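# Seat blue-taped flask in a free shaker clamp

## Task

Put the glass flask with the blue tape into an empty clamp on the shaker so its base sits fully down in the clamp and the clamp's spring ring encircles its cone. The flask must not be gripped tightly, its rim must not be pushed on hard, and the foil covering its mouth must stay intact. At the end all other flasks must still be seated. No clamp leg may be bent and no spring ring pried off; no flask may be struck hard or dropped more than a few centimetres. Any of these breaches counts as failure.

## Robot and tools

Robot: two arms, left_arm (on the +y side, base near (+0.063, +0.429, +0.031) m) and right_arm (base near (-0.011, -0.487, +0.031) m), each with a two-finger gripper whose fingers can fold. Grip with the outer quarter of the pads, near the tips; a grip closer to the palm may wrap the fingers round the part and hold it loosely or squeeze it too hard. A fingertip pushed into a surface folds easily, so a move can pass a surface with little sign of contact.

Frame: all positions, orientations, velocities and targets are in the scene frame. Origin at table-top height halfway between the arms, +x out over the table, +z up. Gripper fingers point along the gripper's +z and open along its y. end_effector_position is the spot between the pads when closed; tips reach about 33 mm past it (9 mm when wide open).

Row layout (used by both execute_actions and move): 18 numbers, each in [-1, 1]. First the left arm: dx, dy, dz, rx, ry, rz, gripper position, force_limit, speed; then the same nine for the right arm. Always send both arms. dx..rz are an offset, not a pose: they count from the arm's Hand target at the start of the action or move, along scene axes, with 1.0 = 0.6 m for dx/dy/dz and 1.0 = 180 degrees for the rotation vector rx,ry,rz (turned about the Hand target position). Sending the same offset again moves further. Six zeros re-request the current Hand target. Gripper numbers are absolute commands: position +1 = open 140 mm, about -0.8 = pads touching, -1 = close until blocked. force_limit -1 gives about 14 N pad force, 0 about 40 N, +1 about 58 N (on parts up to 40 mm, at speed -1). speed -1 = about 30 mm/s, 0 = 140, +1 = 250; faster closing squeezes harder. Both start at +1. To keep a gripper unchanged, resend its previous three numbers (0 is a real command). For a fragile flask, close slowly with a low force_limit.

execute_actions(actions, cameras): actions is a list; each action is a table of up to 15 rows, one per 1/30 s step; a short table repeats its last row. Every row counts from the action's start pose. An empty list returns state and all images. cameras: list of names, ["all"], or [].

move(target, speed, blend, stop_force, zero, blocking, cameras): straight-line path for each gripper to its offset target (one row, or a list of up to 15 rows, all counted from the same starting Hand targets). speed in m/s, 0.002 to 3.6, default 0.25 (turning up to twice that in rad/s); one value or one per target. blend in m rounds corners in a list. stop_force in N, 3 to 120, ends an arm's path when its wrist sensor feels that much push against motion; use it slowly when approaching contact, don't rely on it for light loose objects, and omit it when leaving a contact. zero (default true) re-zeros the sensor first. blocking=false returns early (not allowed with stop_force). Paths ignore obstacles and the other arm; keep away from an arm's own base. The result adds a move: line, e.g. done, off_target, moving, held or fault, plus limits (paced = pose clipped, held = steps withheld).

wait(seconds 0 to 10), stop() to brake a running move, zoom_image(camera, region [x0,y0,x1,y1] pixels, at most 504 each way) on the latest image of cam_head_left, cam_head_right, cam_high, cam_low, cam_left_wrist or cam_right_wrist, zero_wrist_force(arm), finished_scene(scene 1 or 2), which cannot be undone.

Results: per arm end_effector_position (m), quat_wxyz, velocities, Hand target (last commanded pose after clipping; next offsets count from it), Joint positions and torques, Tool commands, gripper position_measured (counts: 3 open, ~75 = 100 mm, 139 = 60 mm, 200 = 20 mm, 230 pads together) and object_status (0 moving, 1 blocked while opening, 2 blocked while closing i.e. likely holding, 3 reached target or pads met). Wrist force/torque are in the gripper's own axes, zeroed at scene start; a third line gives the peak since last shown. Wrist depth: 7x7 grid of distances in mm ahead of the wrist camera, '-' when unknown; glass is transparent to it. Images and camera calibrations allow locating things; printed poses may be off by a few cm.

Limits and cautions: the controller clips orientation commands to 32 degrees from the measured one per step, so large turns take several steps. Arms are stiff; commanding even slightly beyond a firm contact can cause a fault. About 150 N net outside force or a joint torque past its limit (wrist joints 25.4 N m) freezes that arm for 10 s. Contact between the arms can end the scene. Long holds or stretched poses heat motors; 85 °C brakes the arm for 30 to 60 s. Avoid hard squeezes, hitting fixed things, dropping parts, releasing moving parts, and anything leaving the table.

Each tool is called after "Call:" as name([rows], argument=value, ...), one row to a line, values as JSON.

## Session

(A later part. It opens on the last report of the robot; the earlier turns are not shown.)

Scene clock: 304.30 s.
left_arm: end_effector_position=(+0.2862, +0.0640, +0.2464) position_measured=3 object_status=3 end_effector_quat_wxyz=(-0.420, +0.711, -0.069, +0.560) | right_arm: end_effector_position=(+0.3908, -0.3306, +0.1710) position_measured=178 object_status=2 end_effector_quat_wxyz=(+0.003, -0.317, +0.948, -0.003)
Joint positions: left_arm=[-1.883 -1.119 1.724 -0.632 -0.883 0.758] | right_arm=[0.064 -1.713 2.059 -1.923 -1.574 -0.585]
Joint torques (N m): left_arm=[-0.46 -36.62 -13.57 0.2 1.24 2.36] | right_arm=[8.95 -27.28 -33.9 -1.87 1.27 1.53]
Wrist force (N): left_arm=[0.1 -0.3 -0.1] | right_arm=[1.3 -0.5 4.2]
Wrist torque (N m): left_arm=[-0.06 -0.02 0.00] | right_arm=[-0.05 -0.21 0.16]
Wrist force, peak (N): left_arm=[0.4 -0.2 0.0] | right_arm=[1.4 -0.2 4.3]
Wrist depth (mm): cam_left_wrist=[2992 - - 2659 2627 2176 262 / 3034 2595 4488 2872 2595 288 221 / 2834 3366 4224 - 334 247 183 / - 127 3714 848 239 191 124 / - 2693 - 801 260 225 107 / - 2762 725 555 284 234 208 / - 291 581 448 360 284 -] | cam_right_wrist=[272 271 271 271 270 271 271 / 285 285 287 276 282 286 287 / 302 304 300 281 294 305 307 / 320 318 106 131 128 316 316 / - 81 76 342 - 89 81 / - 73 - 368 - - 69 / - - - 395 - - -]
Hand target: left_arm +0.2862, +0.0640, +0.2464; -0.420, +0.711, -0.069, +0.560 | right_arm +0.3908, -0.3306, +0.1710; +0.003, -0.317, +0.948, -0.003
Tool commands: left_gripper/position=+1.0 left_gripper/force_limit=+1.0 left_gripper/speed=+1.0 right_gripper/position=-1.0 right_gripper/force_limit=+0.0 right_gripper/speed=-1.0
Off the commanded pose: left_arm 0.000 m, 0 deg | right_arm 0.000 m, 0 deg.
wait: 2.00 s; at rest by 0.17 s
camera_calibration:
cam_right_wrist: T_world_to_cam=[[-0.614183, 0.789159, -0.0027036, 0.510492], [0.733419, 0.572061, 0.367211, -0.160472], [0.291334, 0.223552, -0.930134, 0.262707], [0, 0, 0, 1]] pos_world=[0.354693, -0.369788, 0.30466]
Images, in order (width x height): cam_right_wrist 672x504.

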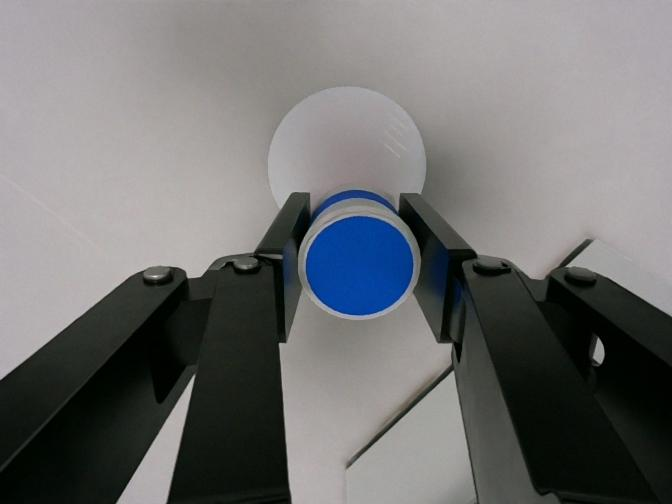

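Call:
move([
  [0,0,0,0,0,0,1,1,1,0,0,0.38,0,0,0,-1,0,-1],
  [0,0,0,0,0,0,1,1,1,0.0102,0.373,0.38,0,0,0,-1,0,-1],
  [0,0,0,0,0,0,1,1,1,0.0102,0.373,0.32,0,0,0,-1,0,-1],
], speed=0.12)

Call:
move(target=[0,0,0,0,0,0,1,1,1,0,0,-0.14,0,0,0,-1,0,-1], speed=0.01, stop_force=65, cameras=["cam_right_wrist","cam_low","cam_head_left"])

Call:
zoom_image(camera="cam_right_wrist", region=[200, 0, 504, 304])

Call:
zoom_image(camera="cam_head_left", region=[340, 210, 440, 310])

Call:
zoom_image(camera="cam_low", region=[340, 150, 430, 250])

Scene clock: 313.97 s.
left_arm: end_effector_position=(+0.2862, +0.0640, +0.2464) position_measured=3 object_status=3 end_effector_quat_wxyz=(-0.420, +0.711, -0.069, +0.560) | right_arm: end_effector_position=(+0.3968, -0.1068, +0.3631) position_measured=178 object_status=2 end_effector_quat_wxyz=(+0.003, -0.317, +0.948, -0.003)
Joint positions: left_arm=[-1.883 -1.119 1.724 -0.632 -0.883 0.758] | right_arm=[0.517 -1.445 1.295 -1.426 -1.577 -0.133]
Joint torques (N m): left_arm=[-0.18 -35.1 -13.99 0.17 1.19 2.41] | right_arm=[-11.95 -24.17 -26.11 -3.15 1.3 0.33]
Wrist force (N): left_arm=[0.0 0.0 0.0] | right_arm=[1.4 -0.7 4.0]
Wrist torque (N m): left_arm=[-0.01 0.00 0.01] | right_arm=[-0.10 -0.18 0.15]
Wrist force, peak (N): left_arm=[0.2 -0.4 -0.2] | right_arm=[1.5 -0.3 6.2]
Wrist depth (mm): cam_left_wrist=[2693 - 3989 2762 2564 2198 248 / - - 252 3034 2564 287 221 / 2951 - 3590 3714 334 243 172 / - 127 3366 3366 243 190 124 / - 119 2911 745 263 226 106 / - 331 - 555 282 235 208 / - 289 574 451 356 285 -] | cam_right_wrist=[445 442 447 451 442 440 258 / 471 468 475 275 458 459 480 / 499 487 354 283 317 378 492 / 536 528 106 131 128 345 524 / - 80 76 387 - 89 81 / - 73 - 398 - - 69 / - - - 266 - - -]
Hand target: left_arm +0.2862, +0.0640, +0.2464; -0.420, +0.711, -0.069, +0.560 | right_arm +0.3969, -0.1068, +0.3630; +0.003, -0.317, +0.948, -0.003
Off the commanded pose: left_arm 0.000 m, 0 deg | right_arm 0.000 m, 0 deg.
move: done

Scene clock: 316.53 s.
left_arm: end_effector_position=(+0.2862, +0.0640, +0.2464) position_measured=3 object_status=3 end_effector_quat_wxyz=(-0.420, +0.711, -0.069, +0.560) | right_arm: end_effector_position=(+0.3969, -0.1068, +0.3466) position_measured=178 object_status=2 end_effector_quat_wxyz=(+0.003, -0.317, +0.948, -0.003)
Joint positions: left_arm=[-1.883 -1.119 1.724 -0.632 -0.883 0.758] | right_arm=[0.517 -1.451 1.344 -1.47 -1.577 -0.133]
Joint torques (N m): left_arm=[-0.01 -34.6 -14.09 0.25 1.23 2.23] | right_arm=[-11.6 1.67 -12.8 1.46 -1.48 1.39]
Wrist force (N): left_arm=[0.2 -0.4 -0.2] | right_arm=[2.0 4.7 -40.2]
Wrist torque (N m): left_arm=[-0.08 -0.05 0.00] | right_arm=[-0.09 -0.16 0.13]
Wrist force, peak (N): left_arm=[0.2 -0.4 -0.2] | right_arm=[7.7 6.2 -62.3]
Wrist depth (mm): cam_left_wrist=[- - 2911 2693 2627 2198 263 / - - - 2992 2911 283 218 / - - 4583 3590 334 248 183 / - 127 3314 4396 241 190 124 / - 118 - 730 262 226 107 / - 2727 713 565 281 236 208 / - 290 635 450 357 291 -] | cam_right_wrist=[430 427 425 421 427 429 248 / 452 460 455 260 394 443 463 / 481 475 342 147 295 336 468 / 503 95 105 127 125 328 504 / - 86 76 332 130 81 81 / - - 64 387 - - 70 / - - - 614 - - -]
Hand target: left_arm +0.2862, +0.0640, +0.2464; -0.420, +0.711, -0.069, +0.560 | right_arm +0.3969, -0.1068, +0.3466; +0.003, -0.317, +0.948, -0.003 (not the last commanded pose)
Off the commanded pose: left_arm 0.000 m, 0 deg | right_arm 0.068 m, 0 deg.
move: contact (right_arm)
camera_calibration:
cam_right_wrist: T_world_to_cam=[[-0.614212, 0.789136, -0.0027278, 0.338118], [0.733236, 0.571974, 0.367711, -0.357641], [0.291734, 0.223852, -0.929936, 0.374035], [0, 0, 0, 1]] pos_world=[0.360792, -0.145988, 0.480259]
Images, in order (width x height): cam_head_left 672x504, cam_low 672x504, cam_right_wrist 672x504.

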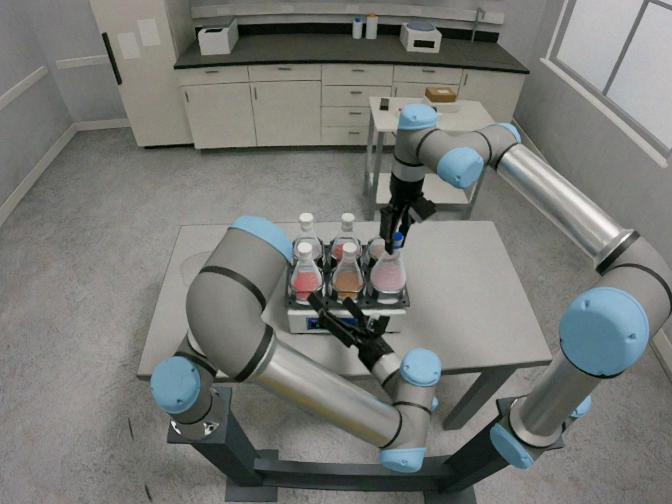

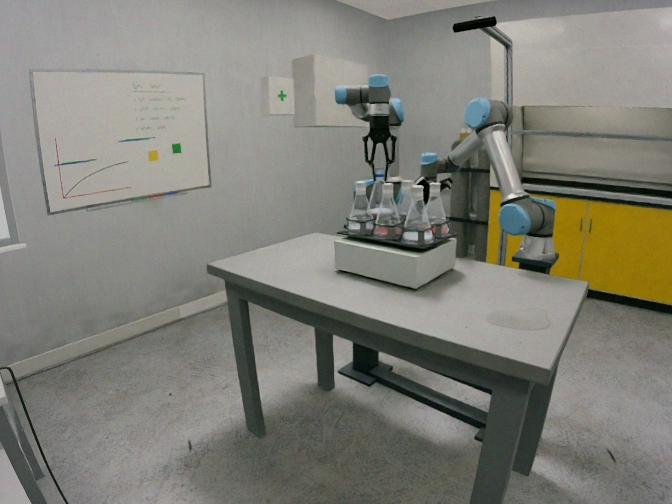

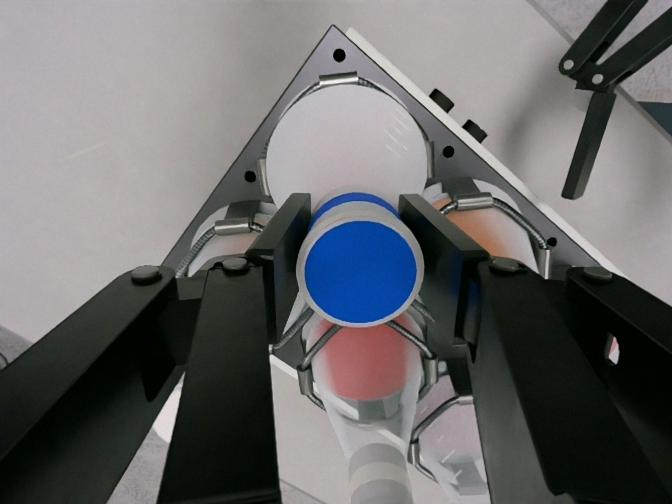

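Scaled by 1.658 from the camera's 672x504 image, which has a finer 960x720 frame.

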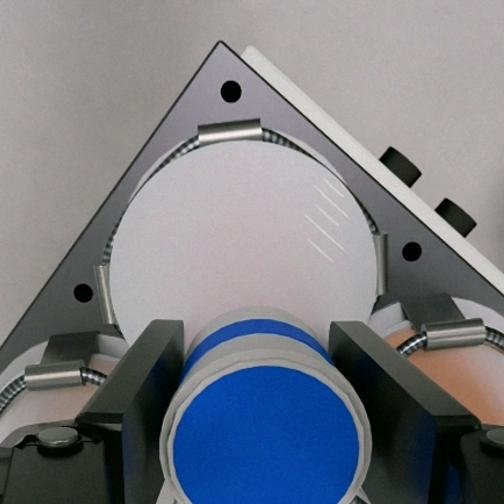

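Scaled by 5.040 from the camera's 672x504 image, which has a finer 960x720 frame.

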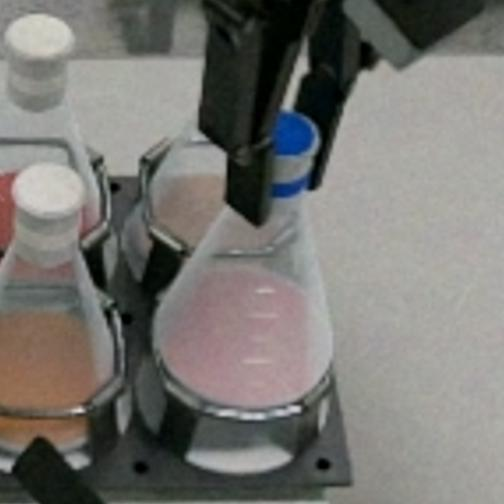

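Scaled by 5.040 from the camera's 672x504 image, which has a finer 960x720 frame.

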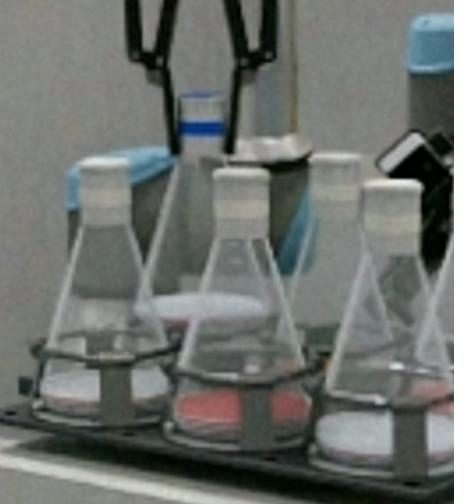

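Call:
move(target=[0,0,0,0,0,0,1,1,1,0,0,-0.04,0,0,0,-1,0,-1], speed=0.005, stop_force=36, cameras=["cam_right_wrist","cam_low","cam_head_left"])

Call:
zoom_image(camera="cam_head_left", region=[340, 210, 440, 310])

Call:
zoom_image(camera="cam_low", region=[340, 150, 430, 250])

Scene clock: 328.67 s.
left_arm: end_effector_position=(+0.2862, +0.0640, +0.2464) position_measured=3 object_status=3 end_effector_quat_wxyz=(-0.420, +0.711, -0.069, +0.560) | right_arm: end_effector_position=(+0.3969, -0.1068, +0.3226) position_measured=178 object_status=2 end_effector_quat_wxyz=(+0.003, -0.317, +0.948, -0.003)
Joint positions: left_arm=[-1.883 -1.119 1.724 -0.632 -0.883 0.758] | right_arm=[0.517 -1.455 1.41 -1.532 -1.577 -0.133]
Joint torques (N m): left_arm=[0.79 -35.64 -12.88 -0.08 1.18 2.46] | right_arm=[-2.19 -38.64 -31.69 -0.65 1.32 1.37]
Wrist force (N): left_arm=[0.1 -0.1 -0.1] | right_arm=[0.9 -1.3 -6.7]
Wrist torque (N m): left_arm=[-0.02 -0.03 0.00] | right_arm=[-0.05 -0.12 0.13]
Wrist force, peak (N): left_arm=[0.4 -0.3 0.1] | right_arm=[8.2 6.0 -58.8]
Wrist depth (mm): cam_left_wrist=[- - 4583 2693 2693 2198 263 / - - - 2911 2727 288 220 / - - 3531 4488 336 244 183 / - 127 3779 4683 241 191 124 / - 118 3531 733 263 225 107 / - 2627 740 554 283 235 208 / - 289 615 500 330 279 -] | cam_right_wrist=[407 406 409 402 406 402 227 / 432 424 - 243 304 426 241 / 452 457 328 - 297 443 255 / 478 104 120 101 124 115 471 / - 98 121 104 105 109 94 / - 172 312 356 355 180 - / - 175 601 343 357 399 -]
Hand target: left_arm +0.2862, +0.0640, +0.2464; -0.420, +0.711, -0.069, +0.560 | right_arm +0.3969, -0.1068, +0.3226; +0.003, -0.317, +0.948, -0.003
Off the commanded pose: left_arm 0.000 m, 0 deg | right_arm 0.000 m, 0 deg.
move: done
camera_calibration:
cam_right_wrist: T_world_to_cam=[[-0.614212, 0.789136, -0.00272783, 0.338052], [0.733236, 0.571974, 0.367711, -0.348816], [0.291734, 0.223852, -0.929936, 0.351716], [0, 0, 0, 1]] pos_world=[0.360792, -0.145988, 0.456259]
Images, in order (width x height): cam_head_left 672x504, cam_low 672x504, cam_right_wrist 672x504.

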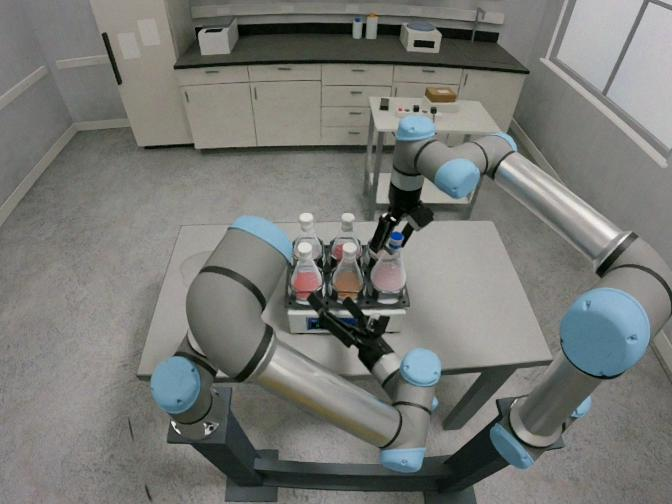

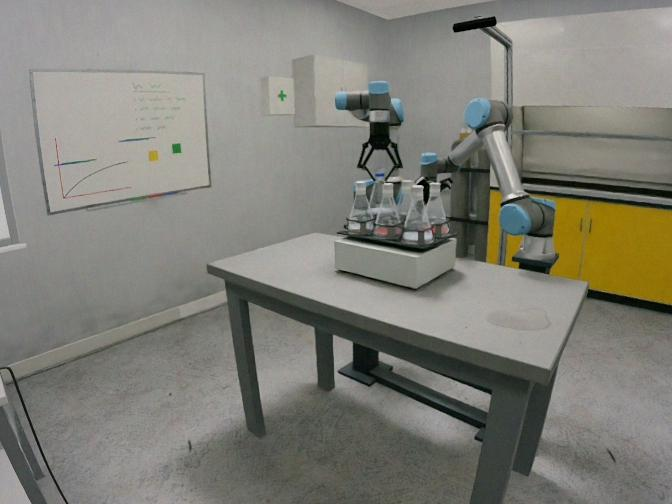

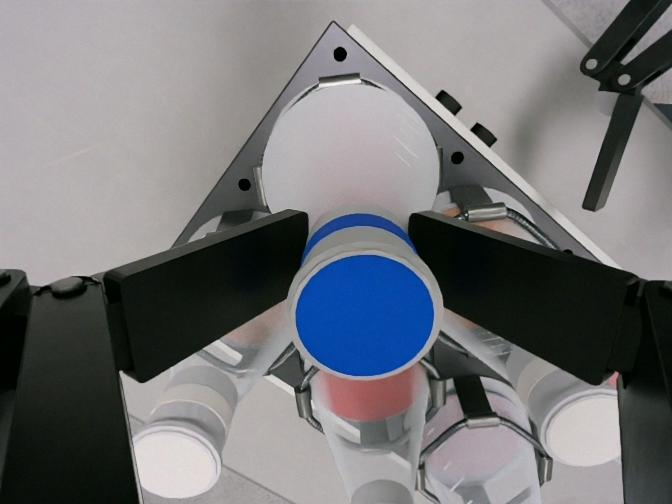

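Scaled by 5.040 from the camera's 672x504 image, which has a finer 960x720 frame.

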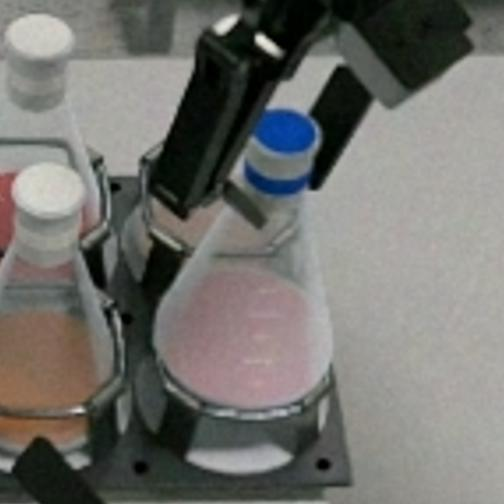

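Scaled by 5.040 from the camera's 672x504 image, which has a finer 960x720 frame.

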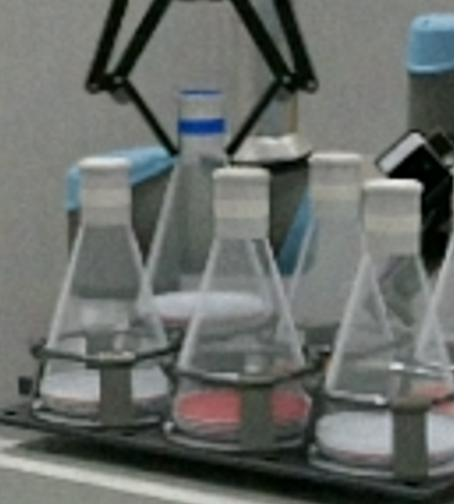

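Call:
move(target=[0,0,0,0,0,0,1,1,1,0,0,0.04,0,0,0,-1,0,-1], speed=0.02)

Call:
wait(seconds=1, cameras=["cam_right_wrist","cam_low","cam_head_left"])

Call:
zoom_image(camera="cam_low", region=[340, 150, 430, 250])

Scene clock: 337.40 s.
left_arm: end_effector_position=(+0.2862, +0.0640, +0.2464) position_measured=3 object_status=3 end_effector_quat_wxyz=(-0.420, +0.711, -0.069, +0.560) | right_arm: end_effector_position=(+0.3969, -0.1068, +0.3467) position_measured=178 object_status=2 end_effector_quat_wxyz=(+0.003, -0.317, +0.948, -0.003)
Joint positions: left_arm=[-1.883 -1.119 1.724 -0.632 -0.883 0.758] | right_arm=[0.517 -1.451 1.344 -1.469 -1.577 -0.133]
Joint torques (N m): left_arm=[0.12 -35.91 -13.16 0.2 1.39 2.27] | right_arm=[8.09 -24.95 -18.62 -4.39 1.01 0.42]
Wrist force (N): left_arm=[0.2 -0.1 0.1] | right_arm=[1.4 -0.4 4.4]
Wrist torque (N m): left_arm=[-0.02 -0.04 0.00] | right_arm=[-0.04 -0.18 0.16]
Wrist force, peak (N): left_arm=[0.0 -0.4 0.3] | right_arm=[1.1 -1.3 -6.6]
Wrist depth (mm): cam_left_wrist=[- 2420 3474 2762 2595 2071 273 / 3122 3314 3779 3034 2693 287 221 / - - - - 336 247 183 / 2727 127 - 858 239 191 124 / - 127 2133 711 264 225 107 / - 330 743 558 282 234 208 / - 287 579 468 349 285 -] | cam_right_wrist=[- 449 428 418 429 433 243 / 438 425 447 245 441 451 453 / 481 491 338 255 329 362 472 / 511 104 120 100 124 116 503 / - 98 121 105 105 109 94 / - 195 575 382 386 194 - / - 1782 1795 597 392 - -]
Hand target: left_arm +0.2862, +0.0640, +0.2464; -0.420, +0.711, -0.069, +0.560 | right_arm +0.3969, -0.1068, +0.3466; +0.003, -0.317, +0.948, -0.003
Off the commanded pose: left_arm 0.000 m, 0 deg | right_arm 0.000 m, 0 deg.
move: done

Scene clock: 338.40 s.
left_arm: end_effector_position=(+0.2862, +0.0640, +0.2464) position_measured=3 object_status=3 end_effector_quat_wxyz=(-0.420, +0.711, -0.069, +0.560) | right_arm: end_effector_position=(+0.3969, -0.1068, +0.3466) position_measured=178 object_status=2 end_effector_quat_wxyz=(+0.003, -0.317, +0.948, -0.003)
Joint positions: left_arm=[-1.883 -1.119 1.724 -0.632 -0.883 0.758] | right_arm=[0.517 -1.451 1.344 -1.47 -1.577 -0.133]
Joint torques (N m): left_arm=[0.21 -35.29 -13.51 -0.09 1.31 2.45] | right_arm=[7.85 -33.09 -19.38 -4.46 0.93 0.22]
Wrist force (N): left_arm=[0.2 -0.2 0.0] | right_arm=[1.2 -0.4 4.2]
Wrist torque (N m): left_arm=[-0.04 -0.04 0.00] | right_arm=[-0.03 -0.14 0.16]
Wrist force, peak (N): left_arm=[0.3 -0.2 0.0] | right_arm=[1.5 -0.6 4.4]
Wrist depth (mm): cam_left_wrist=[- 4224 3168 2693 2595 2176 250 / - - 254 2834 2727 289 222 / 2534 - 3474 3531 333 248 183 / 2534 127 3989 848 239 191 124 / - 119 3590 772 263 225 107 / - 3168 767 531 282 234 208 / - 286 592 455 359 283 -] | cam_right_wrist=[426 - 444 422 427 425 243 / 466 449 449 246 347 454 458 / 481 484 344 253 262 354 480 / 501 104 120 100 123 115 506 / - 98 121 105 105 109 94 / - 194 197 387 380 194 - / - 1809 1755 634 374 644 -]
Hand target: left_arm +0.2862, +0.0640, +0.2464; -0.420, +0.711, -0.069, +0.560 | right_arm +0.3969, -0.1068, +0.3466; +0.003, -0.317, +0.948, -0.003
Tool commands: left_gripper/position=+1.0 left_gripper/force_limit=+1.0 left_gripper/speed=+1.0 right_gripper/position=-1.0 right_gripper/force_limit=+0.0 right_gripper/speed=-1.0
Off the commanded pose: left_arm 0.000 m, 0 deg | right_arm 0.000 m, 0 deg.
wait: 1.00 s; at rest by 0.17 s
camera_calibration:
cam_right_wrist: T_world_to_cam=[[-0.614212, 0.789136, -0.0027278, 0.338118], [0.733236, 0.571974, 0.367711, -0.357641], [0.291734, 0.223852, -0.929936, 0.374035], [0, 0, 0, 1]] pos_world=[0.360792, -0.145988, 0.480259]
Images, in order (width x height): cam_head_left 672x504, cam_low 672x504, cam_right_wrist 672x504.

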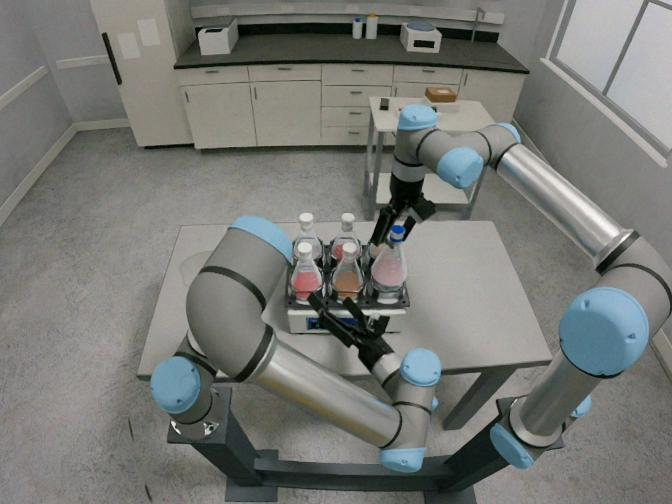

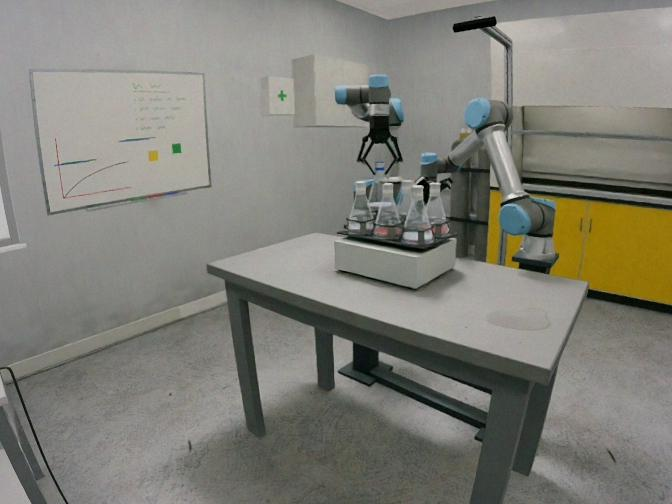

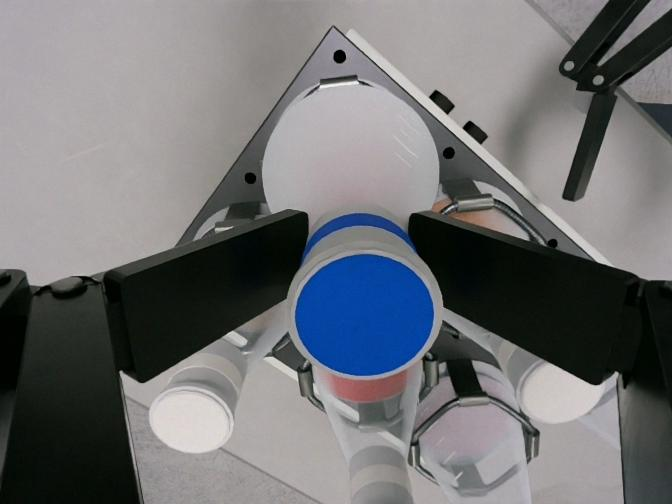

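Scaled by 5.040 from the camera's 672x504 image, which has a finer 960x720 frame.

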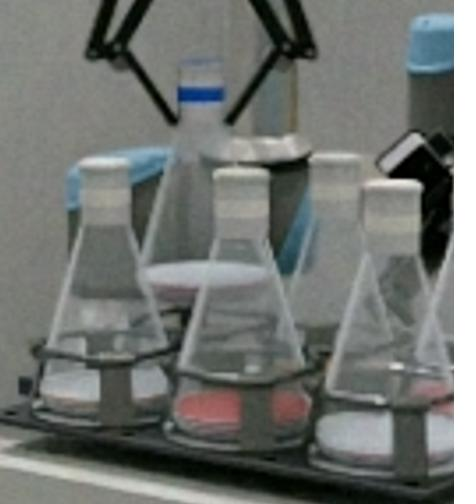

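Call:
move([
  [0,0,0,0,0,0,1,1,1,0,0,0.09,0,0,0,-1,0,-1],
  [0,0,0,0,0,0,1,1,1,-0.0112,-0.373,0.09,0,0,0,-1,0,-1],
  [0,0,0,0,0,0,1,1,1,-0.0112,-0.373,-0.3,0,0,0,-1,0,-1],
], speed=0.12)

Call:
move(target=[0,0,0,0,0,0,1,1,1,0,0,-0.09,0,0,0,-1,0,-1], speed=0.01, stop_force=5)

Call:
move(target=[0,0,0,0,0,0,1,1,1,0,0,0,0,0,0,1,0,-1])

Call:
wait(seconds=2, cameras=["cam_right_wrist","cam_head_left"])

Scene clock: 348.30 s.
left_arm: end_effector_position=(+0.2862, +0.0640, +0.2464) position_measured=3 object_status=3 end_effector_quat_wxyz=(-0.420, +0.711, -0.069, +0.560) | right_arm: end_effector_position=(+0.3902, -0.3306, +0.1666) position_measured=179 object_status=2 end_effector_quat_wxyz=(+0.003, -0.317, +0.948, -0.002)
Joint positions: left_arm=[-1.883 -1.119 1.724 -0.632 -0.883 0.758] | right_arm=[0.064 -1.711 2.069 -1.936 -1.574 -0.585]
Joint torques (N m): left_arm=[-0.35 -35.58 -13.29 -0.06 1.28 2.26] | right_arm=[-3.5 -31.55 -29.54 -3.54 1.15 0.57]
Wrist force (N): left_arm=[0.1 -0.1 0.0] | right_arm=[1.1 -0.5 4.0]
Wrist torque (N m): left_arm=[-0.04 -0.04 0.00] | right_arm=[0.04 -0.17 0.06]
Wrist force, peak (N): left_arm=[0.2 -0.4 -0.1] | right_arm=[1.3 -0.5 6.3]
Wrist depth (mm): cam_left_wrist=[- - 3531 2834 2627 2154 263 / - 5822 4308 3077 2534 288 221 / - - - 4142 336 248 178 / - 127 - 825 239 190 124 / - 119 4142 772 262 226 106 / - 2505 745 576 277 235 209 / - 289 582 434 358 280 -] | cam_right_wrist=[266 268 267 267 267 268 266 / 284 281 281 279 277 282 282 / 300 298 294 271 255 299 300 / 316 310 115 111 130 117 311 / - 75 118 117 340 108 94 / - - 365 364 356 278 - / - - 404 391 298 252 -]
Hand target: left_arm +0.2862, +0.0640, +0.2464; -0.420, +0.711, -0.069, +0.560 | right_arm +0.3902, -0.3306, +0.1666; +0.003, -0.317, +0.948, -0.003
Off the commanded pose: left_arm 0.000 m, 0 deg | right_arm 0.000 m, 0 deg.
move: done

Scene clock: 350.70 s.
left_arm: end_effector_position=(+0.2862, +0.0640, +0.2464) position_measured=3 object_status=3 end_effector_quat_wxyz=(-0.420, +0.711, -0.069, +0.560) | right_arm: end_effector_position=(+0.3902, -0.3306, +0.1539) position_measured=179 object_status=2 end_effector_quat_wxyz=(+0.003, -0.317, +0.948, -0.003)
Joint positions: left_arm=[-1.883 -1.119 1.724 -0.632 -0.883 0.758] | right_arm=[0.064 -1.698 2.093 -1.973 -1.574 -0.585]
Joint torques (N m): left_arm=[-0.34 -35.09 -13.36 -0.1 1.29 2.31] | right_arm=[-3.74 -31.85 -35.53 -4.22 1.27 1.55]
Wrist force (N): left_arm=[0.0 -0.1 0.1] | right_arm=[1.5 -0.1 4.2]
Wrist torque (N m): left_arm=[-0.02 -0.01 0.00] | right_arm=[0.11 -0.25 0.06]
Wrist force, peak (N): left_arm=[0.4 -0.2 0.0] | right_arm=[1.5 -0.5 4.3]
Wrist depth (mm): cam_left_wrist=[- - - 2627 2659 2176 249 / - 3651 251 2911 2564 288 222 / - 3215 3989 4583 328 247 183 / - 127 - 3779 237 190 124 / - 137 3917 783 262 226 106 / - 335 3366 555 277 235 208 / - 287 578 453 350 284 -] | cam_right_wrist=[255 255 255 255 256 256 254 / 270 269 269 267 244 270 270 / 285 290 286 280 257 287 285 / 300 297 115 111 131 117 296 / - 71 117 117 331 108 94 / - - 351 345 340 277 - / - - 377 373 301 251 -]
Hand target: left_arm +0.2862, +0.0640, +0.2464; -0.420, +0.711, -0.069, +0.560 | right_arm +0.3902, -0.3306, +0.1539; +0.003, -0.317, +0.948, -0.003 (not the last commanded pose)
Off the commanded pose: left_arm 0.000 m, 0 deg | right_arm 0.041 m, 0 deg.
move: contact (right_arm)

Scene clock: 354.60 s.
left_arm: end_effector_position=(+0.2862, +0.0640, +0.2464) position_measured=3 object_status=3 end_effector_quat_wxyz=(-0.420, +0.711, -0.069, +0.560) | right_arm: end_effector_position=(+0.3902, -0.3306, +0.1539) position_measured=3 object_status=0 end_effector_quat_wxyz=(+0.003, -0.317, +0.948, -0.003)
Joint positions: left_arm=[-1.883 -1.119 1.724 -0.632 -0.883 0.758] | right_arm=[0.064 -1.698 2.093 -1.973 -1.574 -0.585]
Joint torques (N m): left_arm=[0.54 -34.47 -13.11 -0.2 1.27 2.49] | right_arm=[-3.65 -10.13 -19.07 -2.29 1.38 1.55]
Wrist force (N): left_arm=[0.0 0.0 0.0] | right_arm=[1.3 -0.3 1.6]
Wrist torque (N m): left_arm=[0.00 0.00 0.00] | right_arm=[0.01 -0.20 0.06]
Wrist force, peak (N): left_arm=[0.4 -0.2 -0.1] | right_arm=[1.5 -0.2 4.3]
Wrist depth (mm): cam_left_wrist=[- 3122 2198 2659 2659 2198 273 / 2951 3264 - 2992 2534 286 221 / - - 4488 2992 329 248 183 / - 127 - 804 240 191 124 / - 118 3714 738 262 225 107 / - 2448 2951 555 283 235 208 / - 289 614 453 367 282 -] | cam_right_wrist=[256 258 255 253 256 256 255 / 269 270 268 266 262 271 271 / 286 287 290 291 264 287 284 / 109 141 303 303 120 113 122 / 110 323 326 325 331 125 111 / 352 350 347 351 339 271 227 / 379 376 390 374 300 239 217]
Hand target: left_arm +0.2862, +0.0640, +0.2464; -0.420, +0.711, -0.069, +0.560 | right_arm +0.3902, -0.3306, +0.1539; +0.003, -0.317, +0.948, -0.003
Off the commanded pose: left_arm 0.000 m, 0 deg | right_arm 0.000 m, 0 deg.
move: done

Scene clock: 356.60 s.
left_arm: end_effector_position=(+0.2862, +0.0640, +0.2464) position_measured=3 object_status=3 end_effector_quat_wxyz=(-0.420, +0.711, -0.069, +0.560) | right_arm: end_effector_position=(+0.3902, -0.3306, +0.1539) position_measured=3 object_status=3 end_effector_quat_wxyz=(+0.003, -0.317, +0.948, -0.003)
Joint positions: left_arm=[-1.883 -1.119 1.724 -0.632 -0.883 0.758] | right_arm=[0.064 -1.698 2.093 -1.973 -1.574 -0.585]
Joint torques (N m): left_arm=[-0.07 -34.78 -12.77 -0.04 1.44 2.39] | right_arm=[-4.06 -10.11 -20.1 -3.41 1.26 1.47]
Wrist force (N): left_arm=[-0.1 0.0 -0.2] | right_arm=[1.4 -0.6 1.5]
Wrist torque (N m): left_arm=[0.00 0.02 0.00] | right_arm=[-0.06 -0.21 0.06]
Wrist force, peak (N): left_arm=[0.1 -0.4 -0.1] | right_arm=[1.3 -0.5 1.8]
Wrist depth (mm): cam_left_wrist=[3419 - - 2727 2595 2221 264 / 3714 5669 241 2911 2627 288 222 / 2911 - - 5385 336 247 183 / - 127 - 4787 240 191 124 / - 127 - 675 263 225 106 / - 2564 2505 531 277 234 208 / - 286 574 450 350 284 -] | cam_right_wrist=[255 255 256 255 255 254 256 / 271 269 270 266 262 270 270 / 287 285 291 286 145 286 286 / 109 141 306 305 120 113 117 / 110 326 326 326 327 125 111 / 351 347 347 350 338 270 227 / 376 377 376 370 301 243 197]
Hand target: left_arm +0.2862, +0.0640, +0.2464; -0.420, +0.711, -0.069, +0.560 | right_arm +0.3902, -0.3306, +0.1539; +0.003, -0.317, +0.948, -0.003
Tool commands: left_gripper/position=+1.0 left_gripper/force_limit=+1.0 left_gripper/speed=+1.0 right_gripper/position=+1.0 right_gripper/force_limit=+0.0 right_gripper/speed=-1.0
Off the commanded pose: left_arm 0.000 m, 0 deg | right_arm 0.000 m, 0 deg.
wait: 2.00 s; at rest by 0.17 s
camera_calibration:
cam_right_wrist: T_world_to_cam=[[-0.614212, 0.789136, -0.0027278, 0.510085], [0.733236, 0.571974, 0.367711, -0.153826], [0.291734, 0.223852, -0.929936, 0.246796], [0, 0, 0, 1]] pos_world=[0.354092, -0.369788, 0.287459]
Images, in order (width x height): cam_head_left 672x504, cam_right_wrist 672x504.

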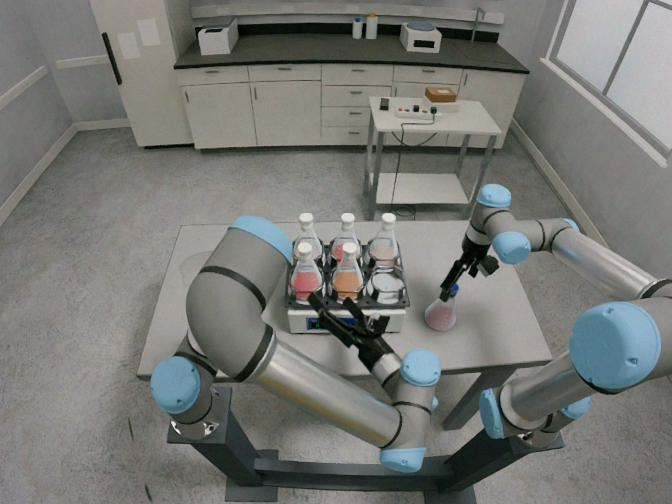

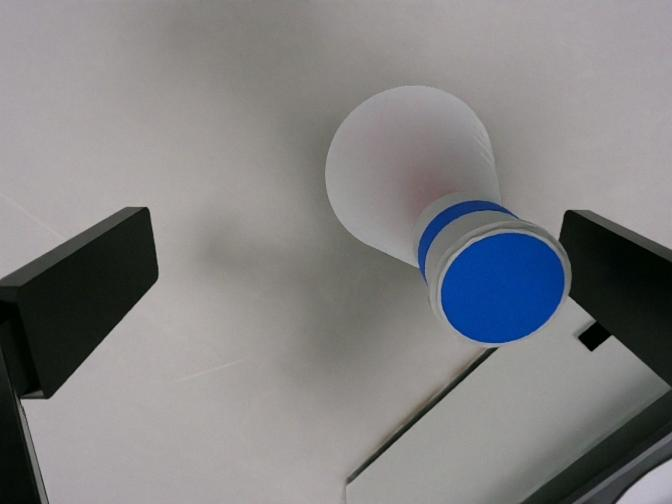

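Call:
move([
  [0,0,0,0,0,0,1,1,1,0,0,0.2,0,0,0,1,0,-1],
  [0,0,0,0,0,0,1,1,1,-0.037,0.057,0.2,-0.0005,0.0003,0,1,0,-1],
], speed=0.1, cameras=["cam_right_wrist"])

Scene clock: 362.80 s.
left_arm: end_effector_position=(+0.2862, +0.0640, +0.2464) position_measured=3 object_status=3 end_effector_quat_wxyz=(-0.420, +0.711, -0.069, +0.560) | right_arm: end_effector_position=(+0.3679, -0.2964, +0.2738) position_measured=3 object_status=3 end_effector_quat_wxyz=(+0.003, -0.317, +0.948, -0.003)
Joint positions: left_arm=[-1.883 -1.119 1.724 -0.632 -0.883 0.758] | right_arm=[0.155 -1.783 1.846 -1.64 -1.576 -0.494]
Joint torques (N m): left_arm=[-0.34 -34.95 -11.98 -0.33 1.21 2.41] | right_arm=[-7.85 -6.72 -35.95 -3.7 -0.56 -0.78]
Wrist force (N): left_arm=[0.0 -0.2 0.0] | right_arm=[1.4 -0.3 1.7]
Wrist torque (N m): left_arm=[-0.05 -0.01 0.00] | right_arm=[0.01 -0.20 0.17]
Wrist force, peak (N): left_arm=[0.2 -0.3 -0.1] | right_arm=[1.4 -0.5 3.1]
Wrist depth (mm): cam_left_wrist=[- 3714 4683 2693 2564 2221 275 / - - - 2834 2727 287 218 / - 3366 4787 5129 334 247 183 / - 127 - 5009 240 191 124 / - 119 - 677 261 225 106 / - 2762 - - 279 234 208 / - 288 568 457 358 284 -] | cam_right_wrist=[363 364 361 365 362 - 1123 / 384 384 386 381 385 389 392 / 405 410 409 230 412 391 405 / 113 141 433 431 421 315 122 / 110 455 461 456 367 263 111 / 505 507 494 407 319 311 273 / 1362 536 534 349 322 321 308]
Hand target: left_arm +0.2862, +0.0640, +0.2464; -0.420, +0.711, -0.069, +0.560 | right_arm +0.3680, -0.2964, +0.2739; +0.003, -0.317, +0.948, -0.003
Off the commanded pose: left_arm 0.000 m, 0 deg | right_arm 0.000 m, 0 deg.
move: done
camera_calibration:
cam_right_wrist: T_world_to_cam=[[-0.614306, 0.789061, -0.00344927, 0.46993], [0.733511, 0.572659, 0.366092, -0.200591], [0.290844, 0.222362, -0.930572, 0.357314], [0, 0, 0, 1]] pos_world=[0.331894, -0.335386, 0.407562]
Images, in order (width x height): cam_right_wrist 672x504.

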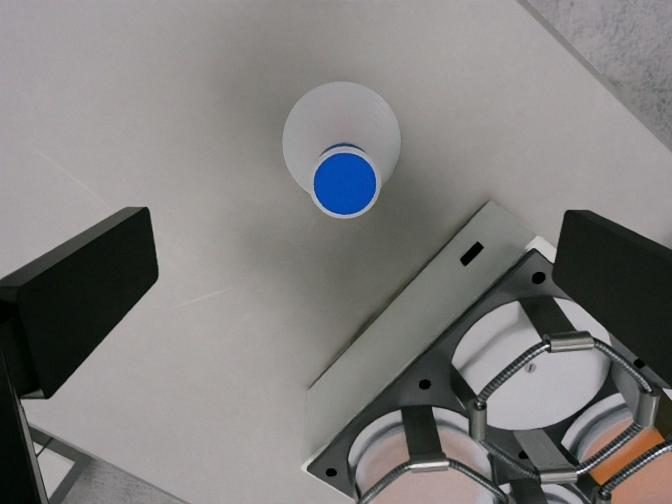

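Call:
move([
  [0,0,0,0,0,0,1,1,1,0,-0.0083,0,0,0,0,1,0,-1],
  [0,0,0,0,0,0,1,1,1,0,-0.0083,-0.1682,0,0,0,1,0,-1],
  [0,0,0,0,0,0,1,1,1,0,-0.0083,-0.1682,0,0,0,-1,0,-1],
], speed=0.1)

Call:
wait(seconds=3.5, cameras=["cam_right_wrist"])

Scene clock: 375.23 s.
left_arm: end_effector_position=(+0.2862, +0.0640, +0.2464) position_measured=3 object_status=3 end_effector_quat_wxyz=(-0.420, +0.711, -0.069, +0.560) | right_arm: end_effector_position=(+0.3680, -0.3014, +0.1729) position_measured=178 object_status=0 end_effector_quat_wxyz=(+0.003, -0.317, +0.948, -0.003)
Joint positions: left_arm=[-1.883 -1.119 1.724 -0.632 -0.883 0.758] | right_arm=[0.143 -1.738 2.073 -1.913 -1.576 -0.507]
Joint torques (N m): left_arm=[-0.01 -33.92 -12.58 -0.33 1.34 2.19] | right_arm=[5.04 -28.63 -20.58 -3.06 0.27 1.55]
Wrist force (N): left_arm=[-0.1 -0.1 0.0] | right_arm=[1.3 -0.2 4.3]
Wrist torque (N m): left_arm=[-0.02 0.00 0.00] | right_arm=[0.01 -0.20 0.15]
Wrist force, peak (N): left_arm=[-0.1 -0.4 -0.1] | right_arm=[1.0 -1.6 4.2]
Wrist depth (mm): cam_left_wrist=[- - 2872 2693 2595 2198 272 / 2798 - - 3168 2693 288 221 / 2798 - 3366 3651 334 246 177 / - 127 3168 4142 239 191 124 / - 119 - 735 265 226 106 / - 2911 699 525 280 235 208 / - 288 585 464 352 283 -] | cam_right_wrist=[273 273 272 272 273 273 274 / 289 288 287 281 283 289 287 / 307 306 304 283 301 305 305 / 326 322 106 133 129 316 327 / - 80 76 350 - 89 78 / - 74 - 370 - - 69 / - - - 345 - - -]
Hand target: left_arm +0.2862, +0.0640, +0.2464; -0.420, +0.711, -0.069, +0.560 | right_arm +0.3680, -0.3014, +0.1729; +0.003, -0.317, +0.948, -0.003
Off the commanded pose: left_arm 0.000 m, 0 deg | right_arm 0.000 m, 0 deg.
move: done

Scene clock: 378.73 s.
left_arm: end_effector_position=(+0.2862, +0.0640, +0.2464) position_measured=3 object_status=3 end_effector_quat_wxyz=(-0.420, +0.711, -0.069, +0.560) | right_arm: end_effector_position=(+0.3680, -0.3014, +0.1729) position_measured=178 object_status=2 end_effector_quat_wxyz=(+0.003, -0.317, +0.948, -0.003)
Joint positions: left_arm=[-1.883 -1.119 1.724 -0.632 -0.883 0.758] | right_arm=[0.143 -1.738 2.073 -1.913 -1.576 -0.507]
Joint torques (N m): left_arm=[0.11 -34.02 -12.9 -0.18 1.39 2.32] | right_arm=[1.7 -22.99 -20.46 -1.7 0.82 1.61]
Wrist force (N): left_arm=[0.1 -0.1 -0.2] | right_arm=[1.2 -0.4 4.0]
Wrist torque (N m): left_arm=[-0.02 -0.02 0.00] | right_arm=[-0.02 -0.19 0.15]
Wrist force, peak (N): left_arm=[0.1 -0.3 -0.3] | right_arm=[1.1 -0.5 4.5]
Wrist depth (mm): cam_left_wrist=[- - 3714 2693 2534 2367 263 / - 4787 - 325 2727 286 221 / - - - 4583 329 247 182 / - 127 - 4583 241 191 124 / - 118 3779 671 262 225 106 / - 2951 2992 533 283 235 207 / - 290 592 453 357 285 -] | cam_right_wrist=[274 273 274 272 272 273 275 / 289 287 287 276 284 289 289 / 305 305 305 145 297 309 304 / 328 321 106 133 129 317 324 / - 81 76 346 - 90 78 / - 73 - 367 - - 69 / - - - 340 - - -]
Hand target: left_arm +0.2862, +0.0640, +0.2464; -0.420, +0.711, -0.069, +0.560 | right_arm +0.3680, -0.3014, +0.1729; +0.003, -0.317, +0.948, -0.003
Tool commands: left_gripper/position=+1.0 left_gripper/force_limit=+1.0 left_gripper/speed=+1.0 right_gripper/position=-1.0 right_gripper/force_limit=+0.0 right_gripper/speed=-1.0
Off the commanded pose: left_arm 0.000 m, 0 deg | right_arm 0.000 m, 0 deg.
wait: 3.50 s; at rest by 0.17 s
camera_calibration:
cam_right_wrist: T_world_to_cam=[[-0.614252, 0.789102, -0.00340428, 0.473571], [0.733522, 0.572567, 0.366214, -0.160935], [0.29093, 0.222451, -0.930524, 0.264489], [0, 0, 0, 1]] pos_world=[0.331994, -0.340386, 0.306662]
Images, in order (width x height): cam_right_wrist 672x504.

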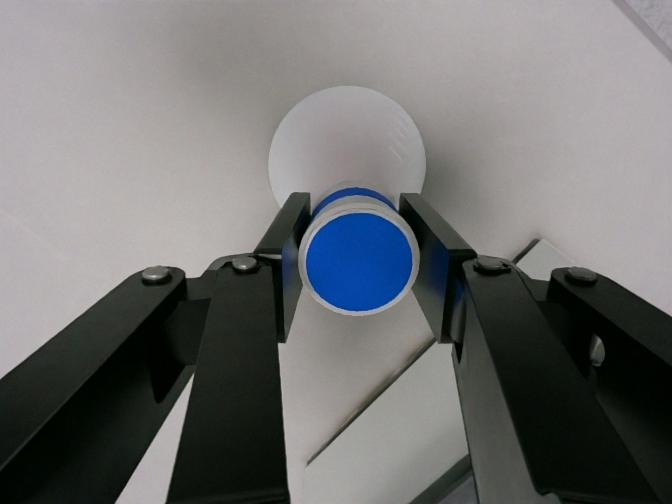

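Call:
move([
  [0,0,0,0,0,0,1,1,1,0,0,0.395,0,0,0,-1,0,-1],
  [0,0,0,0,0,0,1,1,1,-0.0202,0.273,0.395,0.0667,-0.0889,0,-1,0,-1],
  [0,0,0,0,0,0,1,1,1,-0.0202,0.273,0.325,0.0667,-0.0889,0,-1,0,-1],
], speed=0.12)

Call:
move(target=[0,0,0,0,0,0,1,1,1,0,0,-0.045,0,0,0,-1,0,-1], speed=0.012, stop_force=15, cameras=["cam_right_wrist","cam_low","cam_head_left","cam_high"])

Call:
zoom_image(camera="cam_head_left", region=[340, 210, 440, 310])

Call:
zoom_image(camera="cam_low", region=[340, 150, 430, 250])

Call:
zoom_image(camera="cam_right_wrist", region=[200, 0, 504, 304])

Scene clock: 387.93 s.
left_arm: end_effector_position=(+0.2862, +0.0640, +0.2464) position_measured=3 object_status=3 end_effector_quat_wxyz=(-0.420, +0.711, -0.069, +0.560) | right_arm: end_effector_position=(+0.3559, -0.1376, +0.3680) position_measured=178 object_status=2 end_effector_quat_wxyz=(+0.168, -0.312, +0.934, +0.052)
Joint positions: left_arm=[-1.883 -1.119 1.724 -0.632 -0.883 0.758] | right_arm=[0.464 -1.826 1.771 -1.865 -1.515 -0.175]
Joint torques (N m): left_arm=[0.02 -34.82 -13.09 -0.16 1.42 2.32] | right_arm=[-11.86 -18.62 -28.61 -4.21 1.27 1.41]
Wrist force (N): left_arm=[0.2 0.0 -0.1] | right_arm=[2.4 0.3 4.0]
Wrist torque (N m): left_arm=[0.01 -0.05 0.00] | right_arm=[0.14 0.04 0.22]
Wrist force, peak (N): left_arm=[0.2 -0.5 -0.1] | right_arm=[3.5 0.0 5.9]
Wrist depth (mm): cam_left_wrist=[- 3531 4308 2595 2627 2176 248 / 3590 - - 2872 2659 288 221 / 2911 - - - 329 248 183 / - 127 3168 4142 240 190 125 / - 119 - 723 264 226 107 / - 2727 3531 564 286 233 208 / - 287 598 450 358 283 -] | cam_right_wrist=[435 - - 297 341 427 254 / 477 522 461 281 340 467 463 / 546 549 362 283 326 363 523 / 1569 587 106 133 129 380 600 / - 80 76 141 - 89 78 / - 73 - 2236 - - 69 / - - - 2855 - - -]
Hand target: left_arm +0.2862, +0.0640, +0.2464; -0.420, +0.711, -0.069, +0.560 | right_arm +0.3559, -0.1376, +0.3679; +0.167, -0.312, +0.934, +0.052
Off the commanded pose: left_arm 0.000 m, 0 deg | right_arm 0.000 m, 0 deg.
move: done

Scene clock: 391.00 s.
left_arm: end_effector_position=(+0.2862, +0.0640, +0.2464) position_measured=3 object_status=3 end_effector_quat_wxyz=(-0.420, +0.711, -0.069, +0.560) | right_arm: end_effector_position=(+0.3559, -0.1375, +0.3440) position_measured=178 object_status=2 end_effector_quat_wxyz=(+0.168, -0.312, +0.934, +0.052)
Joint positions: left_arm=[-1.883 -1.119 1.724 -0.632 -0.883 0.758] | right_arm=[0.464 -1.827 1.834 -1.926 -1.515 -0.175]
Joint torques (N m): left_arm=[-0.3 -34.64 -12.8 -0.2 1.29 2.47] | right_arm=[-11.5 -13.75 -34.86 -3.57 -0.58 1.58]
Wrist force (N): left_arm=[0.1 -0.2 -0.2] | right_arm=[-1.6 2.2 1.3]
Wrist torque (N m): left_arm=[-0.05 -0.03 0.01] | right_arm=[-0.10 -0.56 0.23]
Wrist force, peak (N): left_arm=[0.3 0.2 -0.3] | right_arm=[-2.2 2.2 -10.8]
Wrist depth (mm): cam_left_wrist=[- - 2872 2727 2564 2393 274 / 2762 - - 3034 2693 287 222 / - 5669 - 5254 333 248 171 / - 127 5129 4224 241 191 124 / - 2727 3366 733 262 225 106 / - 2534 2872 565 283 235 208 / - 286 579 448 358 284 -] | cam_right_wrist=[415 415 416 287 362 414 242 / - 458 454 276 331 439 260 / 515 524 342 283 316 349 493 / 1559 570 106 133 130 357 558 / - 81 76 425 - 89 78 / - 74 - 2443 - - 69 / - - - 2821 - - -]
Hand target: left_arm +0.2862, +0.0640, +0.2464; -0.420, +0.711, -0.069, +0.560 | right_arm +0.3559, -0.1375, +0.3439; +0.168, -0.312, +0.934, +0.052 (not the last commanded pose)
Off the commanded pose: left_arm 0.000 m, 0 deg | right_arm 0.003 m, 0 deg.
move: contact (right_arm)
camera_calibration:
cam_right_wrist: T_world_to_cam=[[-0.612452, 0.790453, -0.00928064, 0.339046], [0.588388, 0.463667, 0.662429, -0.373663], [0.527922, 0.400245, -0.749067, 0.268463], [0, 0, 0, 1]] pos_world=[0.28578, -0.202196, 0.451768]
Images, in order (width x height): cam_head_left 672x504, cam_high 672x504, cam_low 672x504, cam_right_wrist 672x504.

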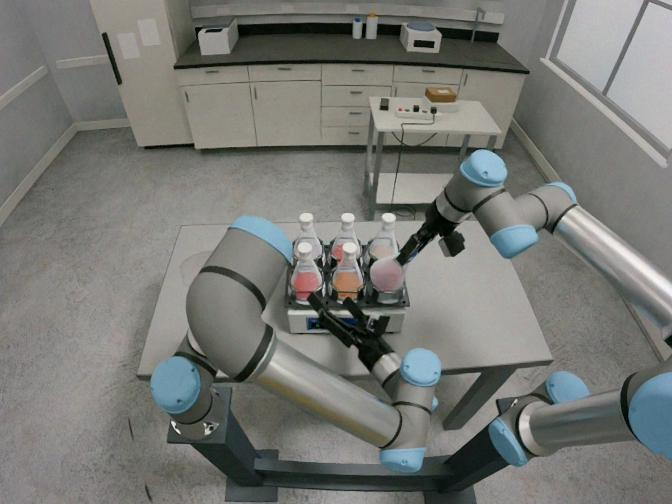

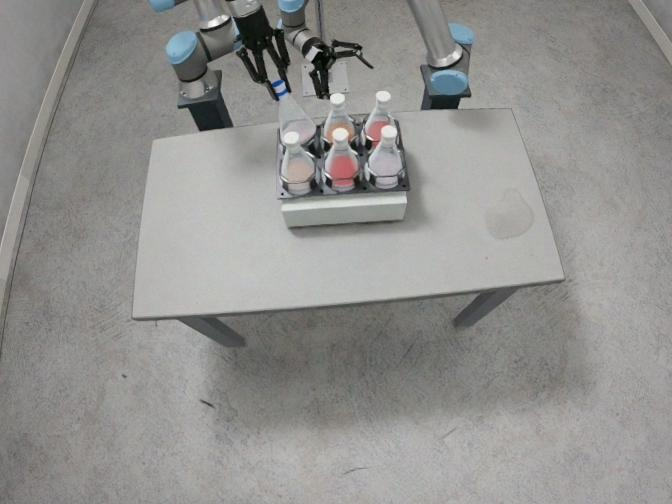

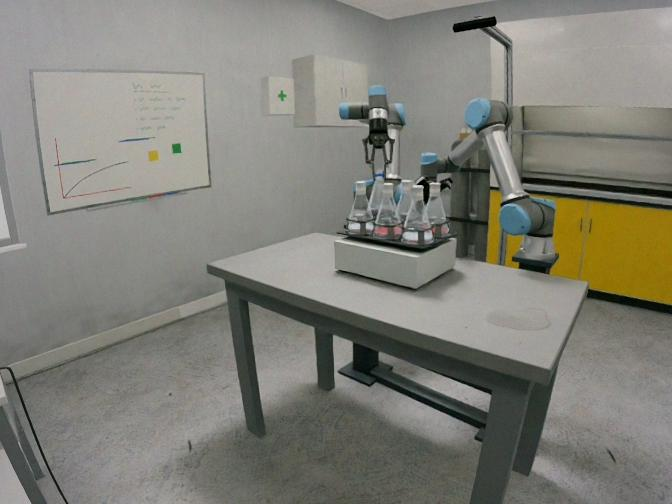

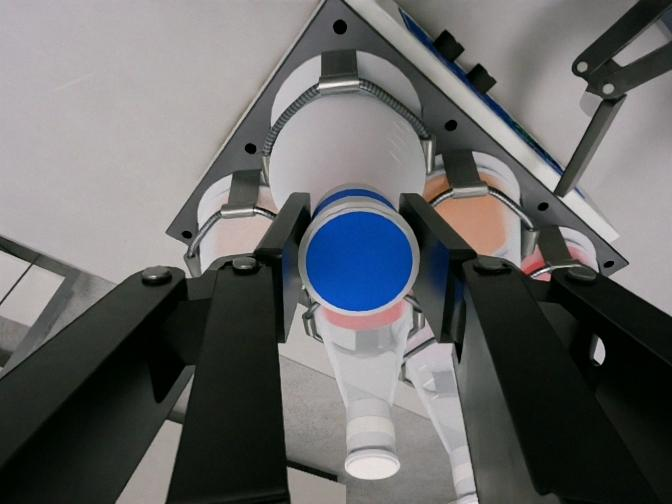

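Scaled by 5.040 from the camera's 672x504 image, which has a finer 960x720 frame.

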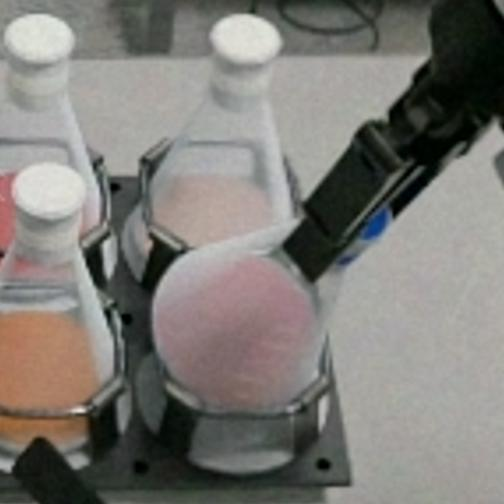

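Scaled by 5.040 from the camera's 672x504 image, which has a finer 960x720 frame.

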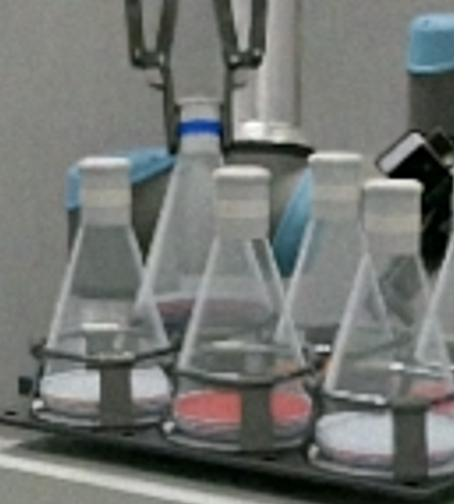

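Scaled by 1.658 from the camera's 672x504 image, which has a finer 960x720 frame.

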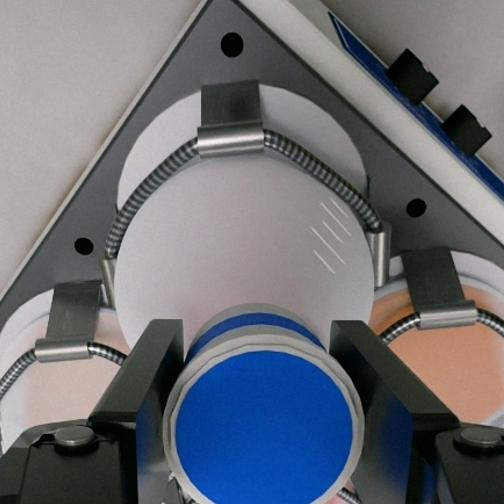

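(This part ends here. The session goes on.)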